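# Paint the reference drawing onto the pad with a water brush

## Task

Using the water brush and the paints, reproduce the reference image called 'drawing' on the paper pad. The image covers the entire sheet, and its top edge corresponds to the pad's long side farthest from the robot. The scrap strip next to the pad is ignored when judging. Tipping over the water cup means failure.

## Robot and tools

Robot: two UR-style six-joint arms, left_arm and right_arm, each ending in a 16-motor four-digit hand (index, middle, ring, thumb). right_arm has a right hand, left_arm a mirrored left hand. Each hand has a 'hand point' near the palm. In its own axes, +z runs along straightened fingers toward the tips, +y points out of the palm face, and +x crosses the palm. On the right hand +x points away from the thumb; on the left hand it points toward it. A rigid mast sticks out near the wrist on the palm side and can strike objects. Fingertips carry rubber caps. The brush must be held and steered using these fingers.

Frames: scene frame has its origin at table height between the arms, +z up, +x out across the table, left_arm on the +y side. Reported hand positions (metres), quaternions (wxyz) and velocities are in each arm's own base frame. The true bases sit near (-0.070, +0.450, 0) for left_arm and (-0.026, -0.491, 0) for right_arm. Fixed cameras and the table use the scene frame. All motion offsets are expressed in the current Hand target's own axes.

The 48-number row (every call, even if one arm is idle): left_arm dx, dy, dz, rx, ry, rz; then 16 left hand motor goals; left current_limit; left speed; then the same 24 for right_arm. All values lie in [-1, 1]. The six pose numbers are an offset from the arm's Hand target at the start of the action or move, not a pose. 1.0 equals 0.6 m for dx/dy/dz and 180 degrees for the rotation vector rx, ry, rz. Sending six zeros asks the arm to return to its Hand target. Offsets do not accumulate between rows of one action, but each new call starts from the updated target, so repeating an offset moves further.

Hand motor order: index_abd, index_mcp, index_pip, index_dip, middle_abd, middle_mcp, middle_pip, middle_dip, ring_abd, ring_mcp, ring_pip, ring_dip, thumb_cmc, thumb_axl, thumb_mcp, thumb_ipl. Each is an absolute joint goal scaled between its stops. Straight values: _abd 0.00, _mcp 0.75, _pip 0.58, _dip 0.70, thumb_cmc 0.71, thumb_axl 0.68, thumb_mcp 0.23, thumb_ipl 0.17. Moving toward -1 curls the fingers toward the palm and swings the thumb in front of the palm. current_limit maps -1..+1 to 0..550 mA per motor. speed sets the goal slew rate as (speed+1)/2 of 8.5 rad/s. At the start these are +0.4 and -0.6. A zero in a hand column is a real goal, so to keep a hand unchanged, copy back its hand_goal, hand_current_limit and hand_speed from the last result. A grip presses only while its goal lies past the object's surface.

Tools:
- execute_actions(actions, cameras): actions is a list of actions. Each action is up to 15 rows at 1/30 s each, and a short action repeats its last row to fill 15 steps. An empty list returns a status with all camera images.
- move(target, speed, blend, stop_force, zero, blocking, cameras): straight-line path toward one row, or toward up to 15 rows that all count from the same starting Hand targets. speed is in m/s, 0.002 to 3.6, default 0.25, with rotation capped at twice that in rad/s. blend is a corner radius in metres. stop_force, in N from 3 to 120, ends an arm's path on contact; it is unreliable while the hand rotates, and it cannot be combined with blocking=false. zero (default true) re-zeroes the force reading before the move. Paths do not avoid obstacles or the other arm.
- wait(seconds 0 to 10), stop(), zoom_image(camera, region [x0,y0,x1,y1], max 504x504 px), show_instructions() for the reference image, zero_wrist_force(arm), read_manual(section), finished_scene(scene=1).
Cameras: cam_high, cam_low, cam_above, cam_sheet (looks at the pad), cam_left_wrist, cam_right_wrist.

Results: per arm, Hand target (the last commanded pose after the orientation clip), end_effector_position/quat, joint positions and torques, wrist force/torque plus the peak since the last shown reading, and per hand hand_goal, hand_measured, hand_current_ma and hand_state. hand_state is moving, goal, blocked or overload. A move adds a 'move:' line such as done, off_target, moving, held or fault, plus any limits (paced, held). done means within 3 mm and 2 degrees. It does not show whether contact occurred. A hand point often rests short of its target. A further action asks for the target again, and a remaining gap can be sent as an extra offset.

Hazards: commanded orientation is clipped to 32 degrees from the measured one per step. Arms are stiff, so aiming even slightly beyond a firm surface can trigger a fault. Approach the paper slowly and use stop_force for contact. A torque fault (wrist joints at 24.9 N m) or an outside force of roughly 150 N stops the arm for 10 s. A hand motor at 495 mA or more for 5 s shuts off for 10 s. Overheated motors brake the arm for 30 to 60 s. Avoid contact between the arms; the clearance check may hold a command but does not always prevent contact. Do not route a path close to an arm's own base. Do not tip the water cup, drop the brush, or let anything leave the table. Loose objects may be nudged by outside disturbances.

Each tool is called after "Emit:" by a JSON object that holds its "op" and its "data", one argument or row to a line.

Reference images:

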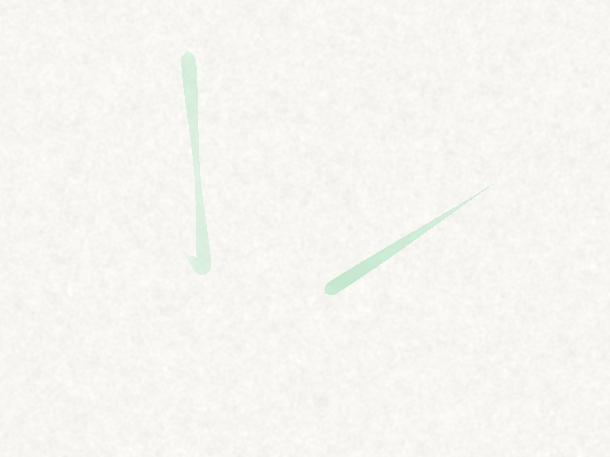

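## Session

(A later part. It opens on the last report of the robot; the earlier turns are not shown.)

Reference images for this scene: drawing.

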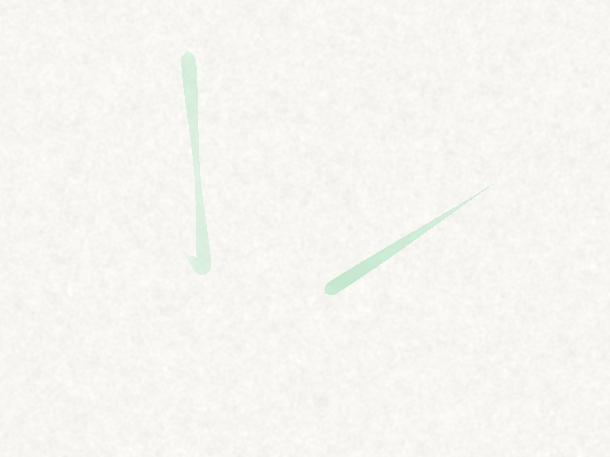

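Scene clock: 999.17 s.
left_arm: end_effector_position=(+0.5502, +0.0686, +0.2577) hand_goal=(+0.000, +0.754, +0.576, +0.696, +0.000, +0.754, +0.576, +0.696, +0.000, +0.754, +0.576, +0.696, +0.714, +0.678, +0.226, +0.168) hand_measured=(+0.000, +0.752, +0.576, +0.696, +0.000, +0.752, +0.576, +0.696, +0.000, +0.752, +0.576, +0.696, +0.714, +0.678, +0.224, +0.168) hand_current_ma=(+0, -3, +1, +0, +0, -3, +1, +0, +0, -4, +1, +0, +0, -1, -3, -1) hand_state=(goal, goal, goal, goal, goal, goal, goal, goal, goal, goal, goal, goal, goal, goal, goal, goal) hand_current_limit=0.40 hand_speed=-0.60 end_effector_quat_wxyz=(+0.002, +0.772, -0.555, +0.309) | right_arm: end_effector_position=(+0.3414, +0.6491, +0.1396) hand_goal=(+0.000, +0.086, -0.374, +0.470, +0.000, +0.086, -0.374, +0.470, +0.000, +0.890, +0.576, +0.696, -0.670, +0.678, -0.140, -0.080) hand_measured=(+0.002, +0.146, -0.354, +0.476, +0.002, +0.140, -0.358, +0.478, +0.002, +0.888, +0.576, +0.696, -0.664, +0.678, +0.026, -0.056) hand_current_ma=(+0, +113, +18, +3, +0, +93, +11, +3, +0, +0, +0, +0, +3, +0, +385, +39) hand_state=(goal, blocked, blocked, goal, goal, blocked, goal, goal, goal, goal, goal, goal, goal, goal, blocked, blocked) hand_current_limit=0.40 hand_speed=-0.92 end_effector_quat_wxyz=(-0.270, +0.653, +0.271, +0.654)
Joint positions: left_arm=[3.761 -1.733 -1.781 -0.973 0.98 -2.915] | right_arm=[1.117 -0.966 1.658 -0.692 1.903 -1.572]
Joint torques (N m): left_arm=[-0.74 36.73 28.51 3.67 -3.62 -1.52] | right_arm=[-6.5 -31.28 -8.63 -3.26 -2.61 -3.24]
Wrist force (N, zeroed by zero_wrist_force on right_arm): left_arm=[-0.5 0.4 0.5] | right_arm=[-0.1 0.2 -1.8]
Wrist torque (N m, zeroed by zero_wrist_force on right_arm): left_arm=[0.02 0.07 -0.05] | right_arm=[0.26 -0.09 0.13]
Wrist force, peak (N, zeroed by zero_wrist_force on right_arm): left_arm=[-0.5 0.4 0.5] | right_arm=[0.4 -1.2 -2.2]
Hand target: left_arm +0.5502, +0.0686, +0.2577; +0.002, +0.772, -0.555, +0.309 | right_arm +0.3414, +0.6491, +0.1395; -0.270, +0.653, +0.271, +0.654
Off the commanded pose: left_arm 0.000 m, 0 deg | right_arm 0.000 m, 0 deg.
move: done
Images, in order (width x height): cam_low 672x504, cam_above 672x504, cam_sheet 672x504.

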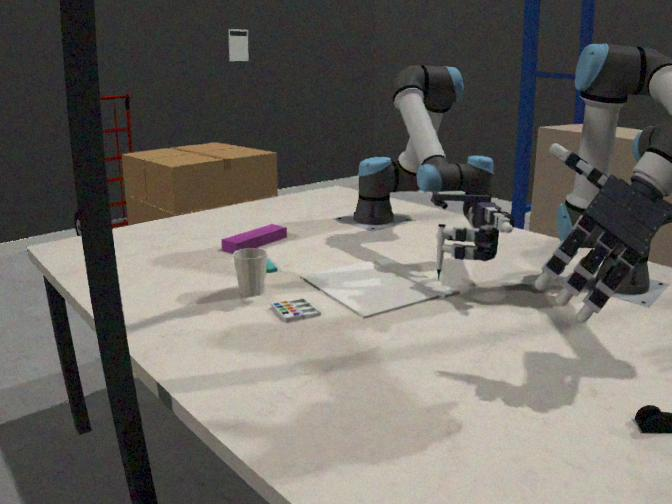

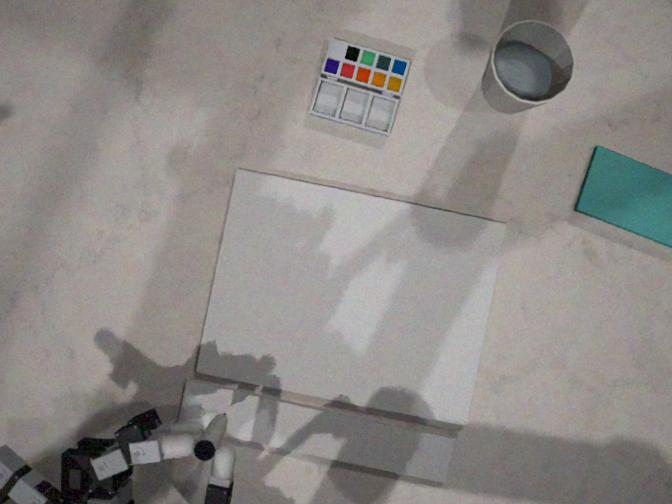

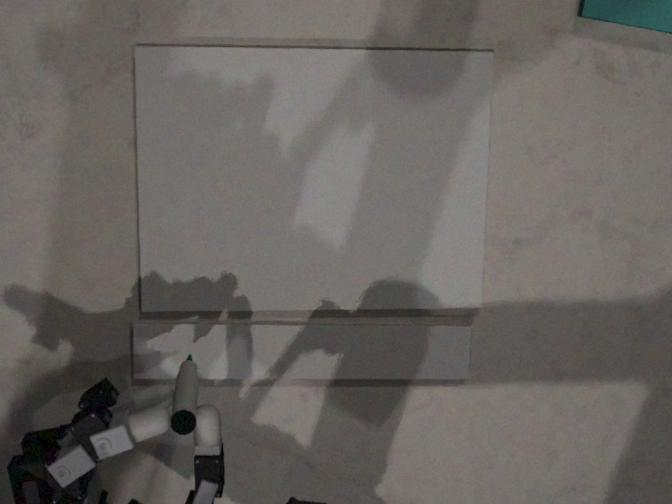

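Emit:
{"op": "move", "data": {
  "target": [0,0,0,0,0,0,0,0.754,0.576,0.696,0,0.754,0.576,0.696,0,0.754,0.576,0.696,0.714,0.678,0.226,0.168,0.4,-0.6,-0.03,0,0,0,0,0,0,0.085,-0.375,0.47,0,0.085,-0.375,0.47,0,0.89,0.576,0.696,-0.67,0.678,-0.14,-0.08,0.4,-0.92],
  "speed": 0.03,
  "stop_force": 3,
  "cameras": ["cam_low","cam_sheet"]
}}

Emit:
{"op": "zoom_image", "data": {
  "camera": "cam_low",
  "region": [400, 250, 470, 320]
}}

Emit:
{"op": "zoom_image", "data": {
  "camera": "cam_sheet",
  "region": [150, 310, 250, 400]
}}

Scene clock: 1005.67 s.
left_arm: end_effector_position=(+0.5502, +0.0686, +0.2577) hand_goal=(+0.000, +0.754, +0.576, +0.696, +0.000, +0.754, +0.576, +0.696, +0.000, +0.754, +0.576, +0.696, +0.714, +0.678, +0.226, +0.168) hand_measured=(+0.000, +0.752, +0.576, +0.696, +0.000, +0.752, +0.576, +0.696, +0.000, +0.752, +0.576, +0.696, +0.714, +0.678, +0.224, +0.168) hand_current_ma=(+0, -3, +1, +0, +0, -3, +1, +0, +0, -4, +1, +0, +0, -1, -3, -1) hand_state=(goal, goal, goal, goal, goal, goal, goal, goal, goal, goal, goal, goal, goal, goal, goal, goal) hand_current_limit=0.40 hand_speed=-0.60 end_effector_quat_wxyz=(+0.002, +0.772, -0.555, +0.309) | right_arm: end_effector_position=(+0.3414, +0.6491, +0.1215) hand_goal=(+0.000, +0.086, -0.374, +0.470, +0.000, +0.086, -0.374, +0.470, +0.000, +0.890, +0.576, +0.696, -0.670, +0.678, -0.140, -0.080) hand_measured=(+0.002, +0.146, -0.354, +0.476, +0.002, +0.140, -0.358, +0.478, +0.002, +0.888, +0.576, +0.696, -0.664, +0.678, +0.026, -0.056) hand_current_ma=(+0, +113, +18, +3, +0, +93, +11, +3, +0, +0, +0, +0, +3, +0, +385, +39) hand_state=(goal, blocked, blocked, goal, goal, blocked, goal, goal, goal, goal, goal, goal, goal, goal, blocked, blocked) hand_current_limit=0.40 hand_speed=-0.92 end_effector_quat_wxyz=(-0.270, +0.653, +0.271, +0.654)
Joint positions: left_arm=[3.761 -1.733 -1.781 -0.973 0.98 -2.915] | right_arm=[1.116 -0.938 1.668 -0.73 1.903 -1.572]
Joint torques (N m): left_arm=[0.11 35.07 27.52 3.97 -3.44 -1.21] | right_arm=[-11.8 -30.94 -7.74 -3.34 -2.55 -1.48]
Wrist force (N, zeroed by zero_wrist_force on right_arm): left_arm=[0.2 0.1 0.0] | right_arm=[0.2 0.4 -1.8]
Wrist torque (N m, zeroed by zero_wrist_force on right_arm): left_arm=[0.00 -0.02 0.01] | right_arm=[0.29 -0.14 0.16]
Wrist force, peak (N, zeroed by zero_wrist_force on right_arm): left_arm=[-0.5 0.0 0.5] | right_arm=[-0.2 0.0 -2.3]
Hand target: left_arm +0.5502, +0.0686, +0.2577; +0.002, +0.772, -0.555, +0.309 | right_arm +0.3414, +0.6491, +0.1215; -0.270, +0.653, +0.271, +0.654
Off the commanded pose: left_arm 0.000 m, 0 deg | right_arm 0.000 m, 0 deg.
move: done
Images, in order (width x height): cam_low 672x504, cam_sheet 672x504.

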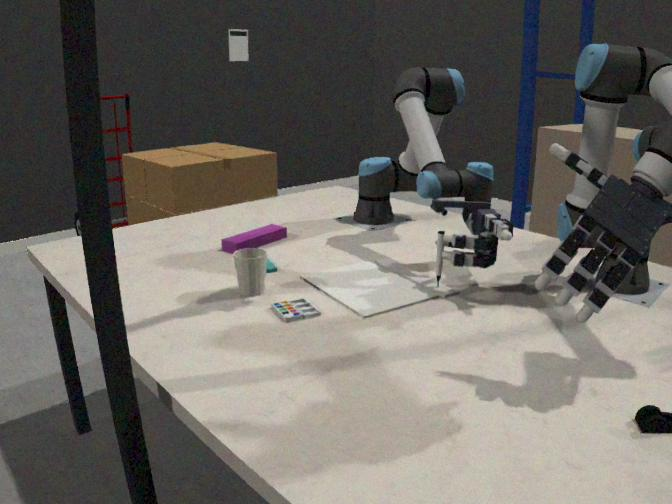

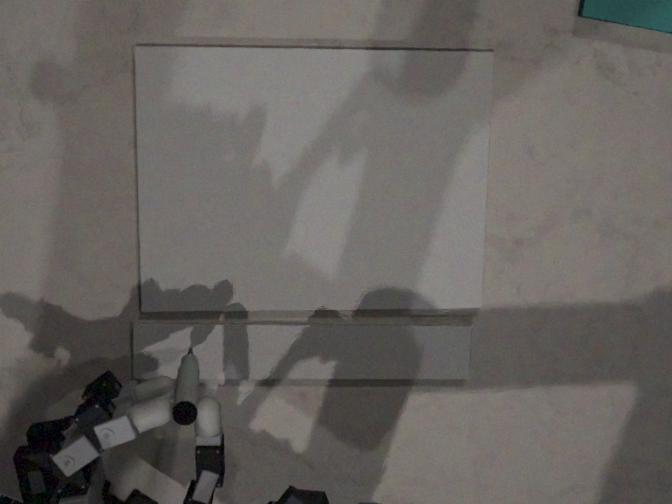

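Scaled by 7.200.

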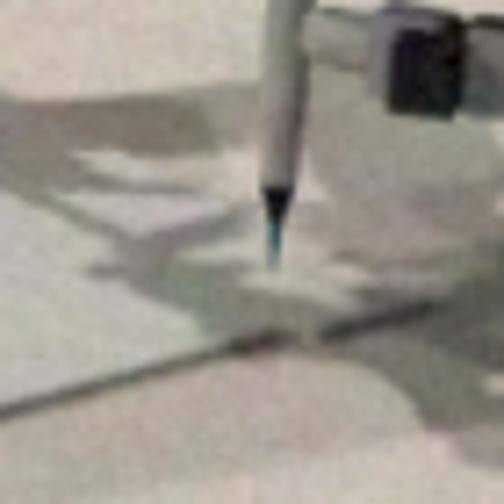

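Scaled by 5.040.

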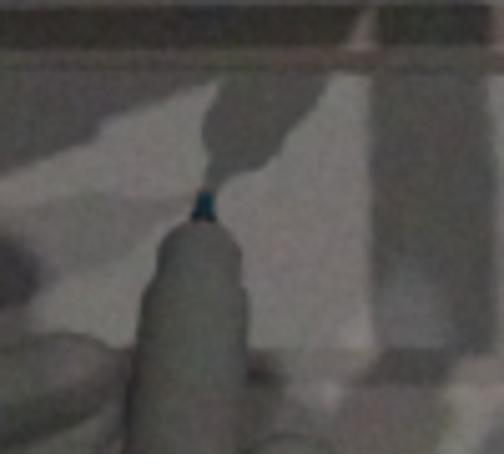

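Emit:
{"op": "move", "data": {
  "target": [
    [0,0,0,0,0,0,0,0.754,0.576,0.696,0,0.754,0.576,0.696,0,0.754,0.576,0.696,0.714,0.678,0.226,0.168,0.4,-0.6,-0.00667,0,0,0,0,0,0,0.085,-0.375,0.47,0,0.085,-0.375,0.47,0,0.89,0.576,0.696,-0.67,0.678,-0.14,-0.08,0.4,-0.92],
    [0,0,0,0,0,0,0,0.754,0.576,0.696,0,0.754,0.576,0.696,0,0.754,0.576,0.696,0.714,0.678,0.226,0.168,0.4,-0.6,0.00333,0.04063,-0.05281,0,0,0,0,0.085,-0.375,0.47,0,0.085,-0.375,0.47,0,0.89,0.576,0.696,-0.67,0.678,-0.14,-0.08,0.4,-0.92],
    [0,0,0,0,0,0,0,0.754,0.576,0.696,0,0.754,0.576,0.696,0,0.754,0.576,0.696,0.714,0.678,0.226,0.168,0.4,-0.6,0.0642,0.04063,-0.05281,0,0,0,0,0.085,-0.375,0.47,0,0.085,-0.375,0.47,0,0.89,0.576,0.696,-0.67,0.678,-0.14,-0.08,0.4,-0.92]
  ],
  "speed": 0.03,
  "cameras": ["cam_low","cam_sheet"]
}}

Emit:
{"op": "zoom_image", "data": {
  "camera": "cam_sheet",
  "region": [150, 310, 290, 400]
}}

Emit:
{"op": "zoom_image", "data": {
  "camera": "cam_low",
  "region": [400, 250, 470, 320]
}}

Scene clock: 1020.03 s.
left_arm: end_effector_position=(+0.5502, +0.0686, +0.2577) hand_goal=(+0.000, +0.754, +0.576, +0.696, +0.000, +0.754, +0.576, +0.696, +0.000, +0.754, +0.576, +0.696, +0.714, +0.678, +0.226, +0.168) hand_measured=(+0.000, +0.752, +0.576, +0.696, +0.000, +0.752, +0.576, +0.696, +0.000, +0.752, +0.576, +0.696, +0.714, +0.678, +0.224, +0.168) hand_current_ma=(+0, -3, +1, +0, +0, -3, +1, +0, +0, -4, +1, +0, +0, -1, -3, -1) hand_state=(goal, goal, goal, goal, goal, goal, goal, goal, goal, goal, goal, goal, goal, goal, goal, goal) hand_current_limit=0.40 hand_speed=-0.60 end_effector_quat_wxyz=(+0.002, +0.772, -0.555, +0.309) | right_arm: end_effector_position=(+0.3362, +0.6095, +0.1600) hand_goal=(+0.000, +0.086, -0.374, +0.470, +0.000, +0.086, -0.374, +0.470, +0.000, +0.890, +0.576, +0.696, -0.670, +0.678, -0.140, -0.080) hand_measured=(+0.002, +0.146, -0.354, +0.476, +0.002, +0.140, -0.358, +0.478, +0.002, +0.888, +0.576, +0.696, -0.664, +0.678, +0.026, -0.056) hand_current_ma=(+0, +113, +18, +3, +0, +93, +11, +3, +0, +0, +0, +0, +3, +0, +385, +39) hand_state=(goal, blocked, blocked, goal, goal, blocked, goal, goal, goal, goal, goal, goal, goal, goal, blocked, blocked) hand_current_limit=0.40 hand_speed=-0.92 end_effector_quat_wxyz=(-0.270, +0.653, +0.271, +0.654)
Joint positions: left_arm=[3.761 -1.733 -1.781 -0.973 0.98 -2.915] | right_arm=[1.091 -1.072 1.775 -0.703 1.878 -1.572]
Joint torques (N m): left_arm=[-0.28 35.5 27.08 3.67 -3.38 -1.62] | right_arm=[3.69 -52.28 -28.55 -0.39 0.74 -2.32]
Wrist force (N, zeroed by zero_wrist_force on right_arm): left_arm=[-0.2 0.3 0.0] | right_arm=[0.2 0.1 -1.9]
Wrist torque (N m, zeroed by zero_wrist_force on right_arm): left_arm=[0.02 0.03 -0.03] | right_arm=[0.28 -0.14 0.15]
Wrist force, peak (N, zeroed by zero_wrist_force on right_arm): left_arm=[-0.4 0.4 0.5] | right_arm=[0.0 0.2 -2.4]
Hand target: left_arm +0.5502, +0.0686, +0.2577; +0.002, +0.772, -0.555, +0.309 | right_arm +0.3362, +0.6095, +0.1601; -0.270, +0.653, +0.271, +0.654
Off the commanded pose: left_arm 0.000 m, 0 deg | right_arm 0.000 m, 0 deg.
move: done
Images, in order (width x height): cam_low 672x504, cam_sheet 672x504.

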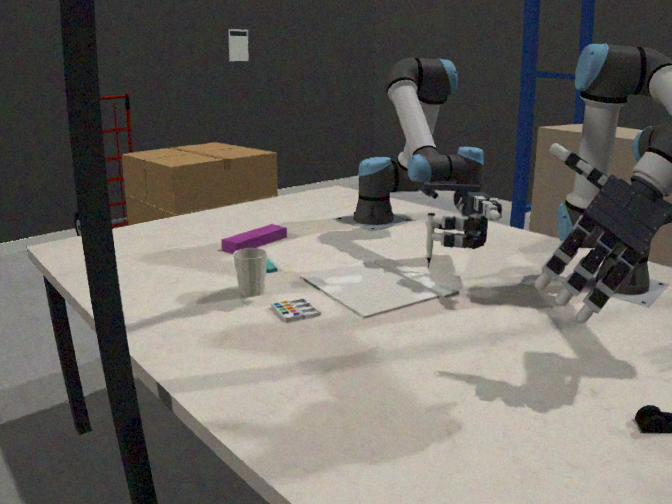

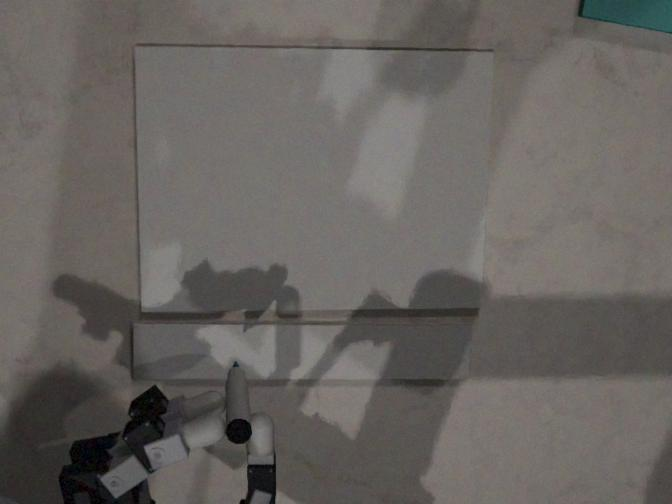

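Scaled by 3.600.

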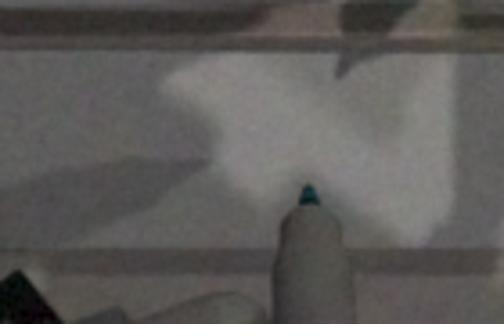

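Scaled by 7.200.

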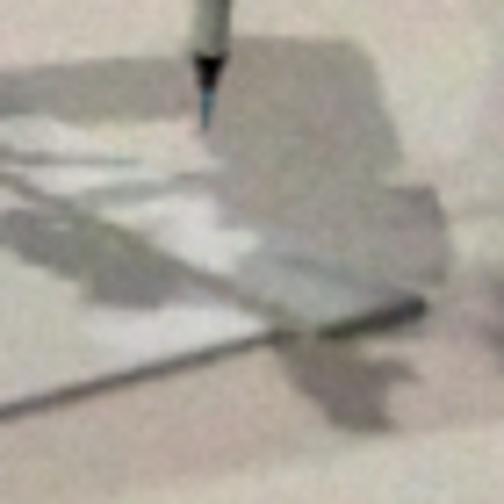

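Emit:
{"op": "move", "data": {
  "target": [0,0,0,0,0,0,0,0.754,0.576,0.696,0,0.754,0.576,0.696,0,0.754,0.576,0.696,0.714,0.678,0.226,0.168,0.4,-0.6,-0.0708,0,0,0,0,0,0,0.085,-0.375,0.47,0,0.085,-0.375,0.47,0,0.89,0.576,0.696,-0.67,0.678,-0.14,-0.08,0.4,-0.92],
  "speed": 0.04,
  "stop_force": 3,
  "cameras": ["cam_low","cam_sheet"]
}}

Emit:
{"op": "zoom_image", "data": {
  "camera": "cam_sheet",
  "region": [170, 320, 270, 390]
}}

Emit:
{"op": "zoom_image", "data": {
  "camera": "cam_low",
  "region": [400, 250, 470, 320]
}}

Scene clock: 1026.60 s.
left_arm: end_effector_position=(+0.5502, +0.0686, +0.2577) hand_goal=(+0.000, +0.754, +0.576, +0.696, +0.000, +0.754, +0.576, +0.696, +0.000, +0.754, +0.576, +0.696, +0.714, +0.678, +0.226, +0.168) hand_measured=(+0.000, +0.752, +0.576, +0.696, +0.000, +0.752, +0.576, +0.696, +0.000, +0.752, +0.576, +0.696, +0.714, +0.678, +0.224, +0.168) hand_current_ma=(+0, -3, +1, +0, +0, -3, +1, +0, +0, -4, +1, +0, +0, -1, -3, -1) hand_state=(goal, goal, goal, goal, goal, goal, goal, goal, goal, goal, goal, goal, goal, goal, goal, goal) hand_current_limit=0.40 hand_speed=-0.60 end_effector_quat_wxyz=(+0.002, +0.772, -0.555, +0.309) | right_arm: end_effector_position=(+0.3362, +0.6094, +0.1176) hand_goal=(+0.000, +0.086, -0.374, +0.470, +0.000, +0.086, -0.374, +0.470, +0.000, +0.890, +0.576, +0.696, -0.670, +0.678, -0.140, -0.080) hand_measured=(+0.002, +0.146, -0.354, +0.476, +0.002, +0.140, -0.358, +0.478, +0.002, +0.888, +0.576, +0.696, -0.664, +0.678, +0.026, -0.056) hand_current_ma=(+0, +113, +18, +3, +0, +93, +11, +3, +0, +0, +0, +0, +3, +0, +385, +39) hand_state=(goal, blocked, blocked, goal, goal, blocked, goal, goal, goal, goal, goal, goal, goal, goal, blocked, blocked) hand_current_limit=0.40 hand_speed=-0.92 end_effector_quat_wxyz=(-0.270, +0.653, +0.271, +0.654)
Joint positions: left_arm=[3.761 -1.733 -1.781 -0.973 0.98 -2.915] | right_arm=[1.091 -1.002 1.8 -0.798 1.878 -1.572]
Joint torques (N m): left_arm=[0.96 35.27 27.92 3.69 -3.35 -1.66] | right_arm=[-10.98 -27.91 -7.13 -3.3 -2.53 -1.56]
Wrist force (N, zeroed by zero_wrist_force on right_arm): left_arm=[0.0 -0.1 0.0] | right_arm=[0.1 0.2 -1.8]
Wrist torque (N m, zeroed by zero_wrist_force on right_arm): left_arm=[-0.02 0.00 -0.01] | right_arm=[0.25 -0.13 0.12]
Wrist force, peak (N, zeroed by zero_wrist_force on right_arm): left_arm=[-0.7 0.1 0.3] | right_arm=[-0.1 0.1 -2.3]
Hand target: left_arm +0.5502, +0.0686, +0.2577; +0.002, +0.772, -0.555, +0.309 | right_arm +0.3362, +0.6094, +0.1176; -0.270, +0.653, +0.271, +0.654
Off the commanded pose: left_arm 0.000 m, 0 deg | right_arm 0.000 m, 0 deg.
move: done
Images, in order (width x height): cam_low 672x504, cam_sheet 672x504.

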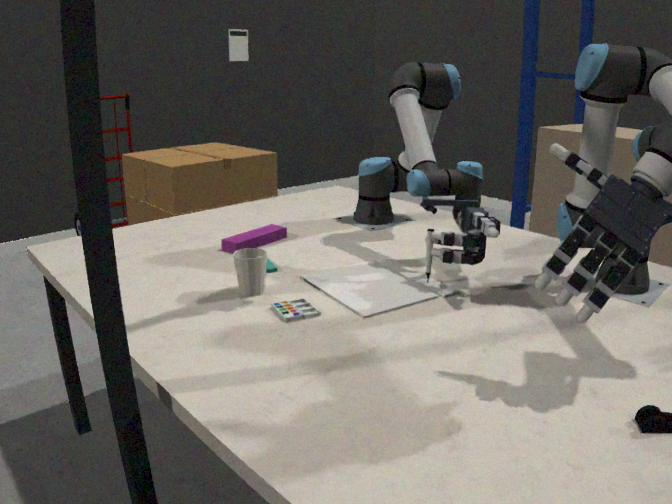

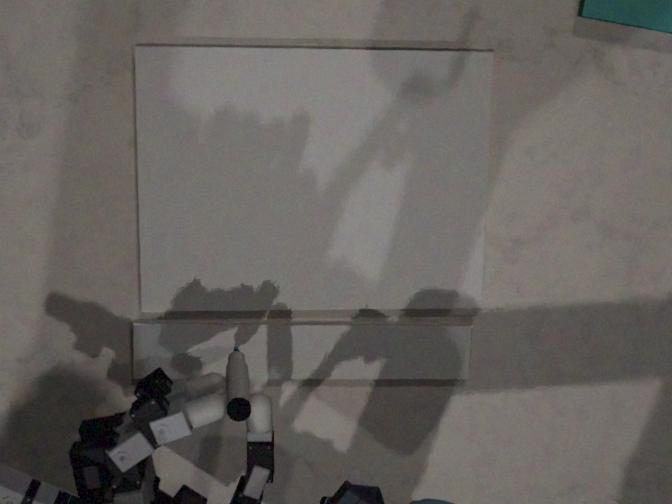

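Scaled by 5.040.

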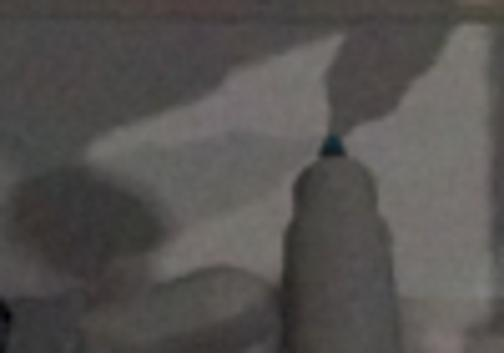

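Scaled by 7.200.

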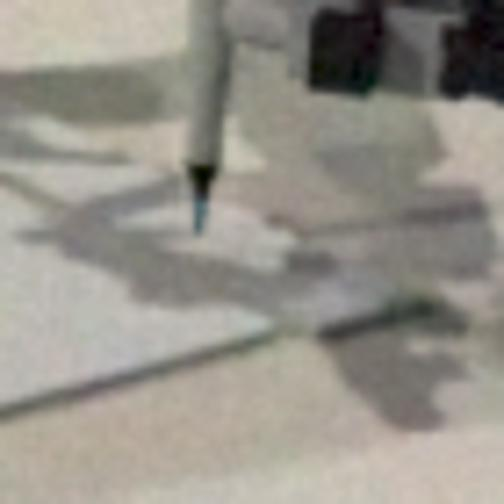

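Emit:
{"op": "move", "data": {
  "target": [
    [0,0,0,0,0,0,0,0.754,0.576,0.696,0,0.754,0.576,0.696,0,0.754,0.576,0.696,0.714,0.678,0.226,0.168,0.4,-0.6,-0.00517,0,0,0,0,0,0,0.085,-0.375,0.47,0,0.085,-0.375,0.47,0,0.89,0.576,0.696,-0.67,0.678,-0.14,-0.08,0.4,-0.92],
    [0,0,0,0,0,0,0,0.754,0.576,0.696,0,0.754,0.576,0.696,0,0.754,0.576,0.696,0.714,0.678,0.226,0.168,0.4,-0.6,-0.00517,0.0203,-0.0264,0,0,0,0,0.085,-0.375,0.47,0,0.085,-0.375,0.47,0,0.89,0.576,0.696,-0.67,0.678,-0.14,-0.08,0.4,-0.92]
  ],
  "speed": 0.03,
  "cameras": ["cam_low","cam_sheet"]
}}

Emit:
{"op": "zoom_image", "data": {
  "camera": "cam_sheet",
  "region": [200, 320, 300, 390]
}}

Emit:
{"op": "zoom_image", "data": {
  "camera": "cam_low",
  "region": [400, 250, 470, 320]
}}

Scene clock: 1034.23 s.
left_arm: end_effector_position=(+0.5502, +0.0686, +0.2577) hand_goal=(+0.000, +0.754, +0.576, +0.696, +0.000, +0.754, +0.576, +0.696, +0.000, +0.754, +0.576, +0.696, +0.714, +0.678, +0.226, +0.168) hand_measured=(+0.000, +0.752, +0.576, +0.696, +0.000, +0.752, +0.576, +0.696, +0.000, +0.752, +0.576, +0.696, +0.714, +0.678, +0.224, +0.168) hand_current_ma=(+0, -3, +1, +0, +0, -3, +1, +0, +0, -4, +1, +0, +0, -1, -3, -1) hand_state=(goal, goal, goal, goal, goal, goal, goal, goal, goal, goal, goal, goal, goal, goal, goal, goal) hand_current_limit=0.40 hand_speed=-0.60 end_effector_quat_wxyz=(+0.002, +0.772, -0.555, +0.309) | right_arm: end_effector_position=(+0.3336, +0.5897, +0.1145) hand_goal=(+0.000, +0.086, -0.374, +0.470, +0.000, +0.086, -0.374, +0.470, +0.000, +0.890, +0.576, +0.696, -0.670, +0.678, -0.140, -0.080) hand_measured=(+0.002, +0.146, -0.354, +0.476, +0.002, +0.140, -0.358, +0.478, +0.002, +0.888, +0.576, +0.696, -0.664, +0.678, +0.026, -0.056) hand_current_ma=(+0, +113, +18, +3, +0, +93, +11, +3, +0, +0, +0, +0, +3, +0, +385, +39) hand_state=(goal, blocked, blocked, goal, goal, blocked, goal, goal, goal, goal, goal, goal, goal, goal, blocked, blocked) hand_current_limit=0.40 hand_speed=-0.92 end_effector_quat_wxyz=(-0.270, +0.653, +0.271, +0.654)
Joint positions: left_arm=[3.761 -1.733 -1.781 -0.973 0.98 -2.915] | right_arm=[1.077 -1.031 1.865 -0.834 1.864 -1.572]
Joint torques (N m): left_arm=[0.1 35.33 28.03 3.91 -3.38 -1.55] | right_arm=[-11.3 -52.21 -7.27 -3.34 -2.4 -1.49]
Wrist force (N, zeroed by zero_wrist_force on right_arm): left_arm=[-0.2 0.4 0.0] | right_arm=[0.2 -0.1 -1.8]
Wrist torque (N m, zeroed by zero_wrist_force on right_arm): left_arm=[0.04 0.02 -0.02] | right_arm=[0.23 -0.19 0.14]
Wrist force, peak (N, zeroed by zero_wrist_force on right_arm): left_arm=[-0.4 0.1 0.7] | right_arm=[0.3 0.2 -2.1]
Hand target: left_arm +0.5502, +0.0686, +0.2577; +0.002, +0.772, -0.555, +0.309 | right_arm +0.3336, +0.5896, +0.1145; -0.270, +0.653, +0.271, +0.654
Off the commanded pose: left_arm 0.000 m, 0 deg | right_arm 0.000 m, 0 deg.
move: done
Images, in order (width x height): cam_low 672x504, cam_sheet 672x504.

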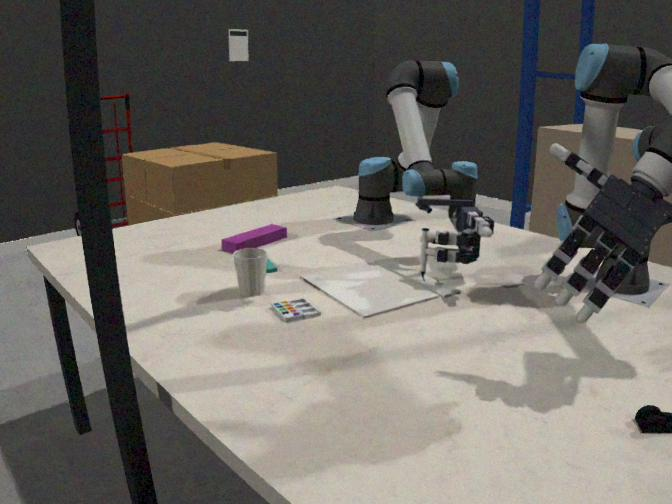

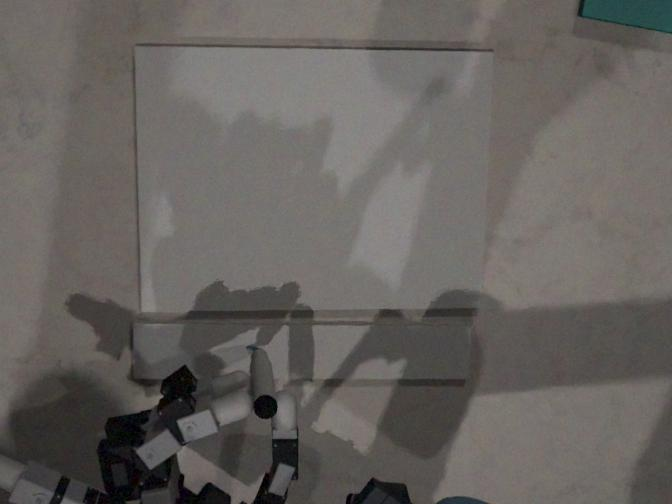

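Scaled by 5.040.

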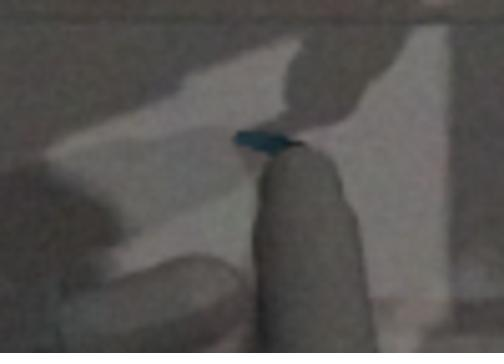

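Scaled by 7.200.

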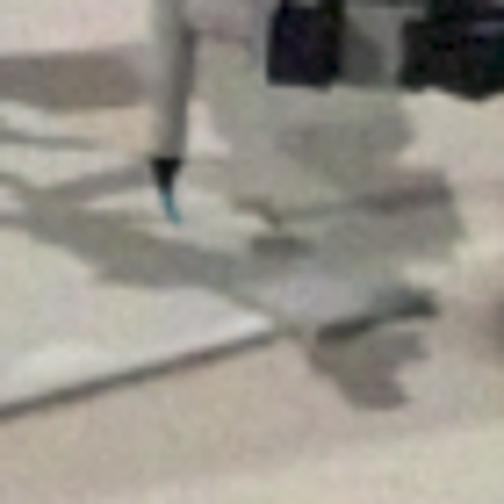

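Emit:
{"op": "move", "data": {
  "target": [
    [0,0,0,0,0,0,0,0.754,0.576,0.696,0,0.754,0.576,0.696,0,0.754,0.576,0.696,0.714,0.678,0.226,0.168,0.4,-0.6,0.1425,0,0,0,0,0,0,0.085,-0.375,0.47,0,0.085,-0.375,0.47,0,0.89,0.576,0.696,-0.67,0.678,-0.14,-0.08,0.4,-0.92],
    [0,0,0,0,0,0,0,0.754,0.576,0.696,0,0.754,0.576,0.696,0,0.754,0.576,0.696,0.714,0.678,0.226,0.168,0.4,-0.6,0.1425,0.5663,0.3907,0,0,0,0,0.085,-0.375,0.47,0,0.085,-0.375,0.47,0,0.89,0.576,0.696,-0.67,0.678,-0.14,-0.08,0.4,-0.92]
  ],
  "speed": 0.25,
  "blend": [0.03,0],
  "cameras": ["cam_low","cam_above","cam_sheet"]
}}

Emit:
{"op": "zoom_image", "data": {
  "camera": "cam_sheet",
  "region": [130, 310, 310, 400]
}}

Emit:
{"op": "zoom_image", "data": {
  "camera": "cam_low",
  "region": [380, 240, 480, 310]
}}

Scene clock: 1055.27 s.
left_arm: end_effector_position=(+0.5502, +0.0686, +0.2577) hand_goal=(+0.000, +0.754, +0.576, +0.696, +0.000, +0.754, +0.576, +0.696, +0.000, +0.754, +0.576, +0.696, +0.714, +0.678, +0.226, +0.168) hand_measured=(+0.000, +0.752, +0.576, +0.696, +0.000, +0.752, +0.576, +0.696, +0.000, +0.752, +0.576, +0.696, +0.714, +0.678, +0.224, +0.168) hand_current_ma=(+0, -3, +1, +0, +0, -3, +1, +0, +0, -4, +1, +0, +0, -1, -3, -1) hand_state=(goal, goal, goal, goal, goal, goal, goal, goal, goal, goal, goal, goal, goal, goal, goal, goal) hand_current_limit=0.40 hand_speed=-0.60 end_effector_quat_wxyz=(+0.002, +0.772, -0.555, +0.309) | right_arm: end_effector_position=(+0.7395, +0.5148, +0.2004) hand_goal=(+0.000, +0.086, -0.374, +0.470, +0.000, +0.086, -0.374, +0.470, +0.000, +0.890, +0.576, +0.696, -0.670, +0.678, -0.140, -0.080) hand_measured=(+0.002, +0.146, -0.354, +0.476, +0.002, +0.140, -0.358, +0.478, +0.002, +0.888, +0.576, +0.696, -0.664, +0.678, +0.026, -0.056) hand_current_ma=(+0, +113, +18, +3, +0, +93, +11, +3, +0, +0, +0, +0, +3, +0, +385, +39) hand_state=(goal, blocked, blocked, goal, goal, blocked, goal, goal, goal, goal, goal, goal, goal, goal, blocked, blocked) hand_current_limit=0.40 hand_speed=-0.92 end_effector_quat_wxyz=(-0.270, +0.653, +0.271, +0.654)
Joint positions: left_arm=[3.761 -1.733 -1.781 -0.973 0.98 -2.915] | right_arm=[0.471 -0.83 1.232 -0.402 1.257 -1.572]
Joint torques (N m): left_arm=[-0.95 35.16 28.05 4.09 -3.13 -1.54] | right_arm=[-11.73 -38.88 -32.47 -0.35 -2.48 -3.27]
Wrist force (N, zeroed by zero_wrist_force on right_arm): left_arm=[-0.4 -0.1 0.4] | right_arm=[0.0 0.1 -1.8]
Wrist torque (N m, zeroed by zero_wrist_force on right_arm): left_arm=[-0.05 0.06 -0.03] | right_arm=[0.28 -0.15 -0.03]
Wrist force, peak (N, zeroed by zero_wrist_force on right_arm): left_arm=[-0.7 -0.2 0.7] | right_arm=[1.1 -0.6 -2.5]
Hand target: left_arm +0.5502, +0.0686, +0.2577; +0.002, +0.772, -0.555, +0.309 | right_arm +0.7395, +0.5148, +0.2004; -0.270, +0.653, +0.271, +0.654
Off the commanded pose: left_arm 0.000 m, 0 deg | right_arm 0.000 m, 0 deg.
move: done
Images, in order (width x height): cam_low 672x504, cam_above 672x504, cam_sheet 672x504.

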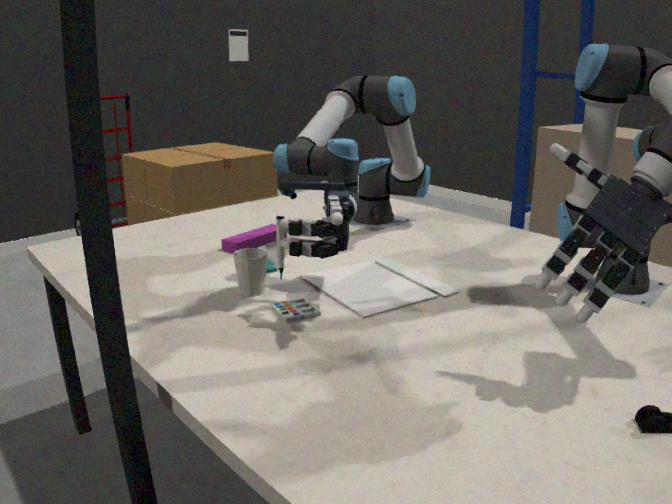

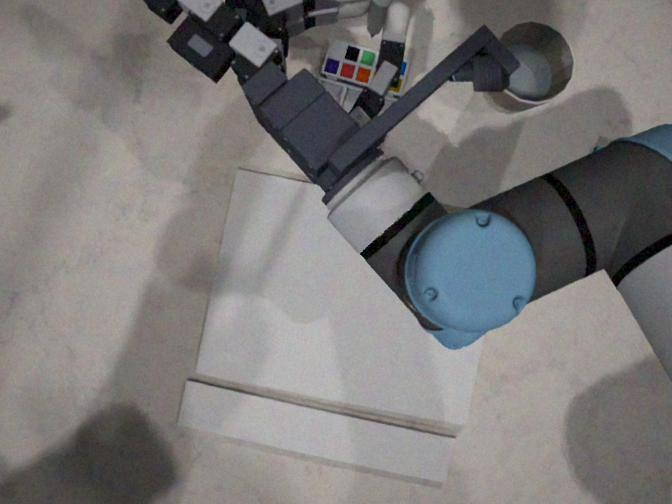

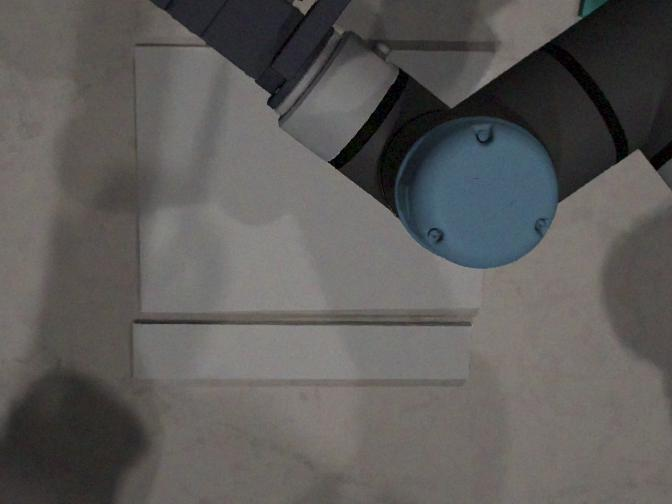

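Scaled by 2.800.

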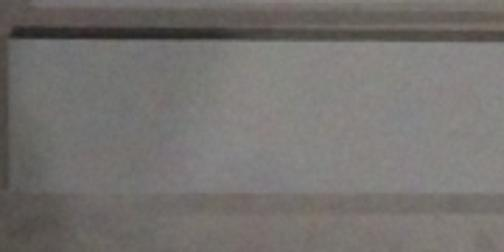

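Scaled by 5.040.

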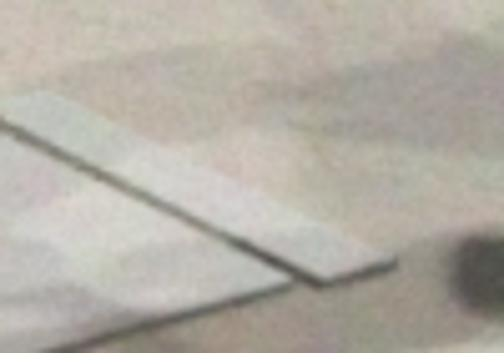

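Emit:
{"op": "move", "data": {
  "target": [
    [0,0,0,0,0,0,0,0.754,0.576,0.696,0,0.754,0.576,0.696,0,0.754,0.576,0.696,0.714,0.678,0.226,0.168,0.4,-0.6,-0.12,0,0,0,0,0,0,0.085,-0.375,0.47,0,0.085,-0.375,0.47,0,0.89,0.576,0.696,-0.67,0.678,-0.14,-0.08,0.4,-0.92],
    [0,0,0,0,0,0,0,0.754,0.576,0.696,0,0.754,0.576,0.696,0,0.754,0.576,0.696,0.714,0.678,0.226,0.168,0.4,-0.6,-0.1315,0.0035,0.0035,0,0,0,0,0.085,-0.375,0.47,0,0.085,-0.375,0.47,0,0.89,0.576,0.696,-0.67,0.678,-0.14,-0.08,0.4,-0.92],
    [0,0,0,0,0,0,0,0.754,0.576,0.696,0,0.754,0.576,0.696,0,0.754,0.576,0.696,0.714,0.678,0.226,0.168,0.4,-0.6,-0.1315,-0.0055,-0.0055,0,0,0,0,0.085,-0.375,0.47,0,0.085,-0.375,0.47,0,0.89,0.576,0.696,-0.67,0.678,-0.14,-0.08,0.4,-0.92],
    [0,0,0,0,0,0,0,0.754,0.576,0.696,0,0.754,0.576,0.696,0,0.754,0.576,0.696,0.714,0.678,0.226,0.168,0.4,-0.6,-0.1315,0.0035,0.0035,0,0,0,0,0.085,-0.375,0.47,0,0.085,-0.375,0.47,0,0.89,0.576,0.696,-0.67,0.678,-0.14,-0.08,0.4,-0.92],
    [0,0,0,0,0,0,0,0.754,0.576,0.696,0,0.754,0.576,0.696,0,0.754,0.576,0.696,0.714,0.678,0.226,0.168,0.4,-0.6,-0.1315,-0.0055,-0.0055,0,0,0,0,0.085,-0.375,0.47,0,0.085,-0.375,0.47,0,0.89,0.576,0.696,-0.67,0.678,-0.14,-0.08,0.4,-0.92],
    [0,0,0,0,0,0,0,0.754,0.576,0.696,0,0.754,0.576,0.696,0,0.754,0.576,0.696,0.714,0.678,0.226,0.168,0.4,-0.6,-0.1315,0,0,0,0,0,0,0.085,-0.375,0.47,0,0.085,-0.375,0.47,0,0.89,0.576,0.696,-0.67,0.678,-0.14,-0.08,0.4,-0.92]
  ],
  "speed": 0.08,
  "cameras": ["cam_low","cam_above","cam_high"]
}}

Emit:
{"op": "zoom_image", "data": {
  "camera": "cam_low",
  "region": [255, 270, 325, 330]
}}

Emit:
{"op": "zoom_image", "data": {
  "camera": "cam_above",
  "region": [335, 30, 405, 80]
}}

Emit:
{"op": "zoom_image", "data": {
  "camera": "cam_high",
  "region": [265, 190, 335, 250]
}}

Scene clock: 1083.90 s.
left_arm: end_effector_position=(+0.5502, +0.0686, +0.2577) hand_goal=(+0.000, +0.754, +0.576, +0.696, +0.000, +0.754, +0.576, +0.696, +0.000, +0.754, +0.576, +0.696, +0.714, +0.678, +0.226, +0.168) hand_measured=(+0.000, +0.752, +0.576, +0.696, +0.000, +0.752, +0.576, +0.696, +0.000, +0.752, +0.576, +0.696, +0.714, +0.678, +0.224, +0.168) hand_current_ma=(+0, -3, +1, +0, +0, -3, +1, +0, +0, -4, +1, +0, +0, -1, -3, -1) hand_state=(goal, goal, goal, goal, goal, goal, goal, goal, goal, goal, goal, goal, goal, goal, goal, goal) hand_current_limit=0.40 hand_speed=-0.60 end_effector_quat_wxyz=(+0.002, +0.772, -0.555, +0.309) | right_arm: end_effector_position=(+0.7395, +0.5147, +0.1215) hand_goal=(+0.000, +0.086, -0.374, +0.470, +0.000, +0.086, -0.374, +0.470, +0.000, +0.890, +0.576, +0.696, -0.670, +0.678, -0.140, -0.080) hand_measured=(+0.002, +0.146, -0.354, +0.476, +0.002, +0.140, -0.358, +0.478, +0.002, +0.888, +0.576, +0.696, -0.664, +0.678, +0.026, -0.056) hand_current_ma=(+0, +113, +18, +3, +0, +93, +11, +3, +0, +0, +0, +0, +3, +0, +385, +39) hand_state=(goal, blocked, blocked, goal, goal, blocked, goal, goal, goal, goal, goal, goal, goal, goal, blocked, blocked) hand_current_limit=0.40 hand_speed=-0.92 end_effector_quat_wxyz=(-0.270, +0.653, +0.271, +0.654)
Joint positions: left_arm=[3.761 -1.733 -1.781 -0.973 0.98 -2.915] | right_arm=[0.471 -0.74 1.291 -0.551 1.257 -1.572]
Joint torques (N m): left_arm=[1.18 36.04 28.19 3.98 -3.29 -1.59] | right_arm=[-11.01 -40.01 -30.05 -0.31 -2.48 1.81]
Wrist force (N, zeroed by zero_wrist_force on right_arm): left_arm=[-0.1 -0.1 0.3] | right_arm=[0.1 0.1 -1.6]
Wrist torque (N m, zeroed by zero_wrist_force on right_arm): left_arm=[-0.04 0.02 -0.01] | right_arm=[0.24 -0.15 -0.03]
Wrist force, peak (N, zeroed by zero_wrist_force on right_arm): left_arm=[-0.6 0.4 0.2] | right_arm=[0.0 0.2 -2.1]
Hand target: left_arm +0.5502, +0.0686, +0.2577; +0.002, +0.772, -0.555, +0.309 | right_arm +0.7396, +0.5147, +0.1215; -0.270, +0.653, +0.271, +0.654
Off the commanded pose: left_arm 0.000 m, 0 deg | right_arm 0.000 m, 0 deg.
move: done
Images, in order (width x height): cam_high 672x504, cam_low 672x504, cam_above 672x504.

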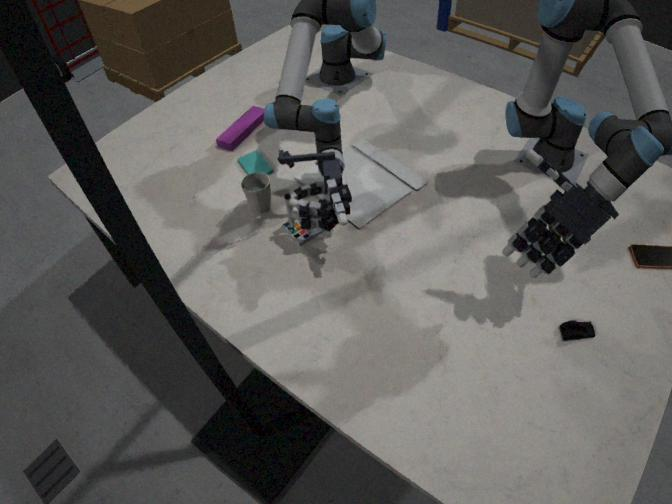

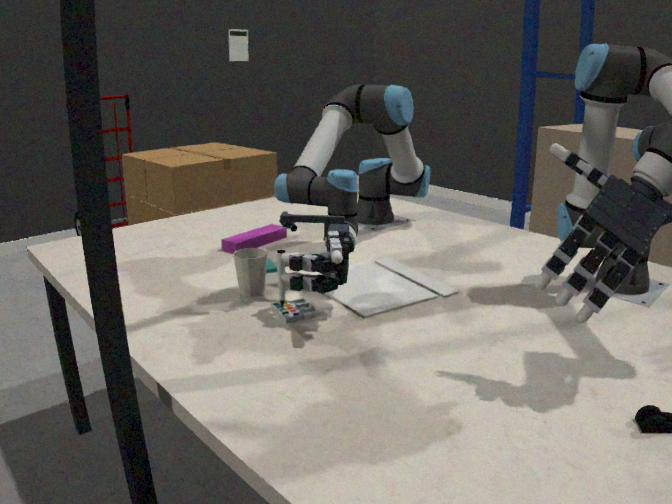

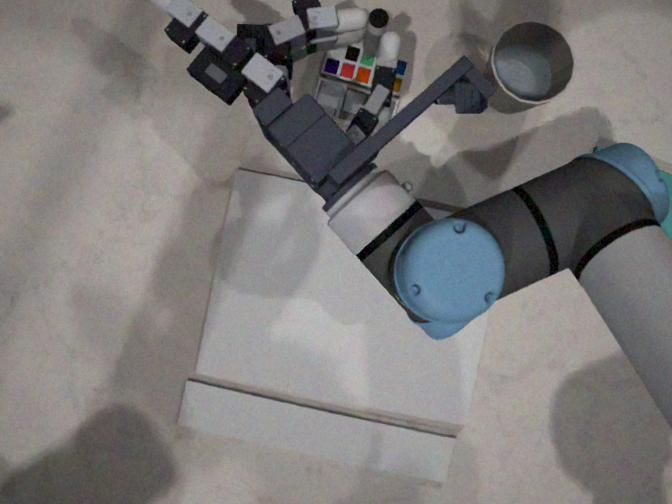

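Scaled by 7.200.

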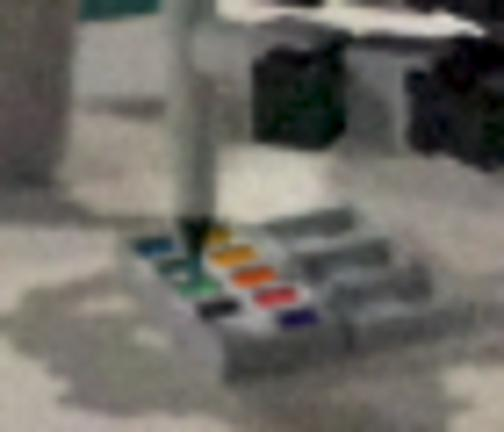

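Scaled by 7.200.

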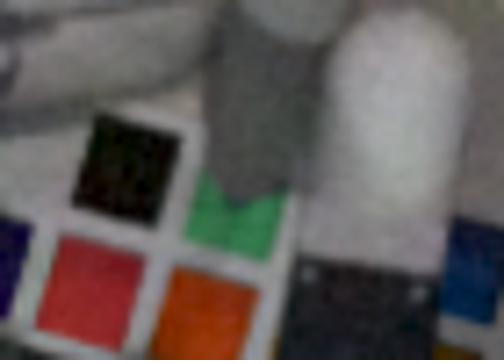

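Scaled by 7.200.

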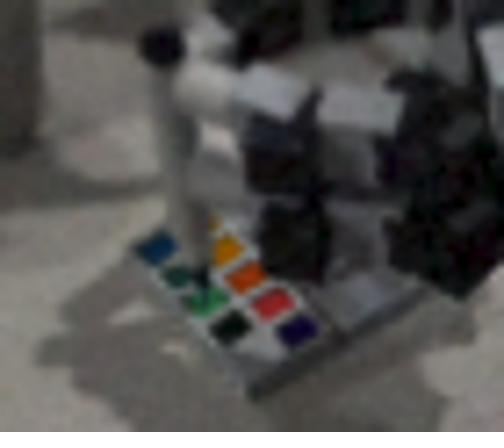

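Emit:
{"op": "move", "data": {
  "target": [
    [0,0,0,0,0,0,0,0.754,0.576,0.696,0,0.754,0.576,0.696,0,0.754,0.576,0.696,0.714,0.678,0.226,0.168,0.4,-0.6,0.1308,0,0,0,0,0,0,0.085,-0.375,0.47,0,0.085,-0.375,0.47,0,0.89,0.576,0.696,-0.67,0.678,-0.14,-0.08,0.4,-0.92],
    [0,0,0,0,0,0,0,0.754,0.576,0.696,0,0.754,0.576,0.696,0,0.754,0.576,0.696,0.714,0.678,0.226,0.168,0.4,-0.6,0.1308,-0.5462,-0.4163,0,0,0,0,0.085,-0.375,0.47,0,0.085,-0.375,0.47,0,0.89,0.576,0.696,-0.67,0.678,-0.14,-0.08,0.4,-0.92],
    [0,0,0,0,0,0,0,0.754,0.576,0.696,0,0.754,0.576,0.696,0,0.754,0.576,0.696,0.714,0.678,0.226,0.168,0.4,-0.6,0.04,-0.5462,-0.4163,0,0,0,0,0.085,-0.375,0.47,0,0.085,-0.375,0.47,0,0.89,0.576,0.696,-0.67,0.678,-0.14,-0.08,0.4,-0.92]
  ],
  "speed": 0.25,
  "blend": [0.03,0.02,0],
  "cameras": ["cam_sheet","cam_low"]
}}

Emit:
{"op": "zoom_image", "data": {
  "camera": "cam_sheet",
  "region": [250, 320, 350, 390]
}}

Emit:
{"op": "zoom_image", "data": {
  "camera": "cam_low",
  "region": [370, 230, 440, 300]
}}

Scene clock: 1098.70 s.
left_arm: end_effector_position=(+0.5502, +0.0686, +0.2577) hand_goal=(+0.000, +0.754, +0.576, +0.696, +0.000, +0.754, +0.576, +0.696, +0.000, +0.754, +0.576, +0.696, +0.714, +0.678, +0.226, +0.168) hand_measured=(+0.000, +0.752, +0.576, +0.696, +0.000, +0.752, +0.576, +0.696, +0.000, +0.752, +0.576, +0.696, +0.714, +0.678, +0.224, +0.168) hand_current_ma=(+0, -3, +1, +0, +0, -3, +1, +0, +0, -4, +1, +0, +0, -1, -3, -1) hand_state=(goal, goal, goal, goal, goal, goal, goal, goal, goal, goal, goal, goal, goal, goal, goal, goal) hand_current_limit=0.40 hand_speed=-0.60 end_effector_quat_wxyz=(+0.002, +0.772, -0.555, +0.309) | right_arm: end_effector_position=(+0.3313, +0.5703, +0.1451) hand_goal=(+0.000, +0.086, -0.374, +0.470, +0.000, +0.086, -0.374, +0.470, +0.000, +0.890, +0.576, +0.696, -0.670, +0.678, -0.140, -0.080) hand_measured=(+0.002, +0.146, -0.354, +0.476, +0.002, +0.140, -0.358, +0.478, +0.002, +0.888, +0.576, +0.696, -0.664, +0.678, +0.026, -0.056) hand_current_ma=(+0, +113, +18, +3, +0, +93, +11, +3, +0, +0, +0, +0, +3, +0, +385, +39) hand_state=(goal, blocked, blocked, goal, goal, blocked, goal, goal, goal, goal, goal, goal, goal, goal, blocked, blocked) hand_current_limit=0.40 hand_speed=-0.92 end_effector_quat_wxyz=(-0.270, +0.653, +0.271, +0.654)
Joint positions: left_arm=[3.761 -1.733 -1.781 -0.973 0.98 -2.915] | right_arm=[1.062 -1.121 1.908 -0.787 1.848 -1.572]
Joint torques (N m): left_arm=[-0.71 35.17 27.77 3.74 -3.42 -1.46] | right_arm=[10.66 -24.1 -7.51 -3.26 2.7 -3.25]
Wrist force (N, zeroed by zero_wrist_force on right_arm): left_arm=[-0.2 0.0 0.2] | right_arm=[0.1 -0.4 -1.4]
Wrist torque (N m, zeroed by zero_wrist_force on right_arm): left_arm=[-0.02 0.03 -0.02] | right_arm=[0.16 -0.20 0.08]
Wrist force, peak (N, zeroed by zero_wrist_force on right_arm): left_arm=[-0.6 0.3 0.5] | right_arm=[1.1 -1.0 -2.4]
Hand target: left_arm +0.5502, +0.0686, +0.2577; +0.002, +0.772, -0.555, +0.309 | right_arm +0.3313, +0.5703, +0.1451; -0.270, +0.653, +0.271, +0.654
Off the commanded pose: left_arm 0.000 m, 0 deg | right_arm 0.000 m, 0 deg.
move: done
Images, in order (width x height): cam_low 672x504, cam_sheet 672x504.

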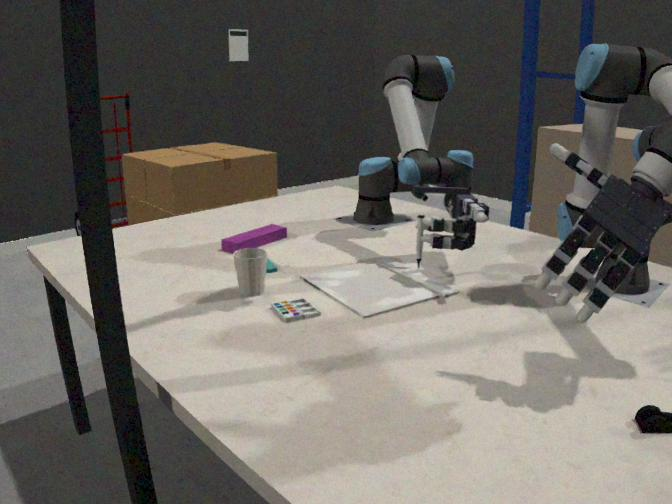

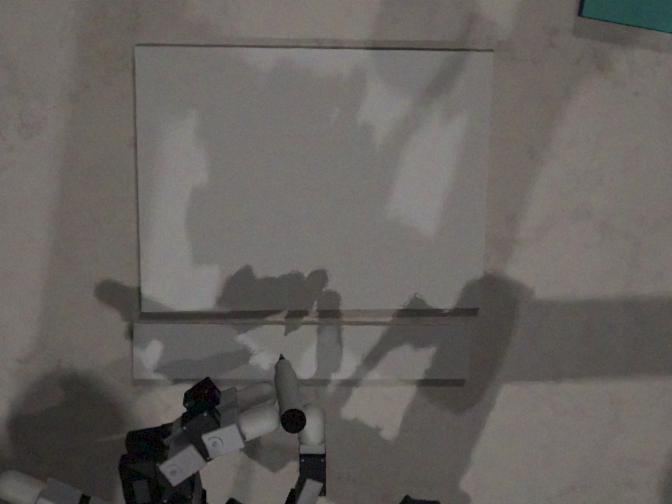

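Scaled by 5.040.

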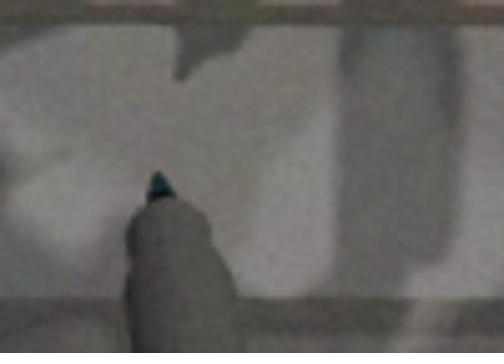

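Scaled by 7.200.

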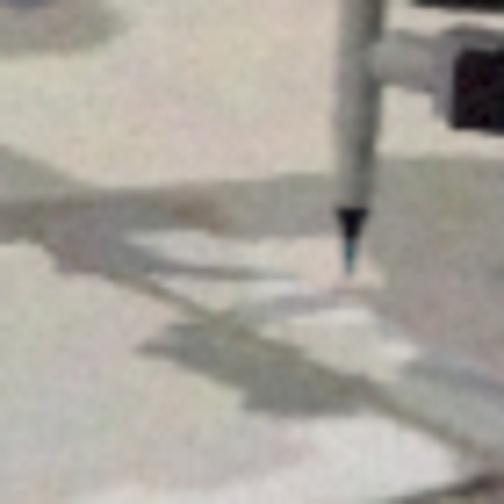

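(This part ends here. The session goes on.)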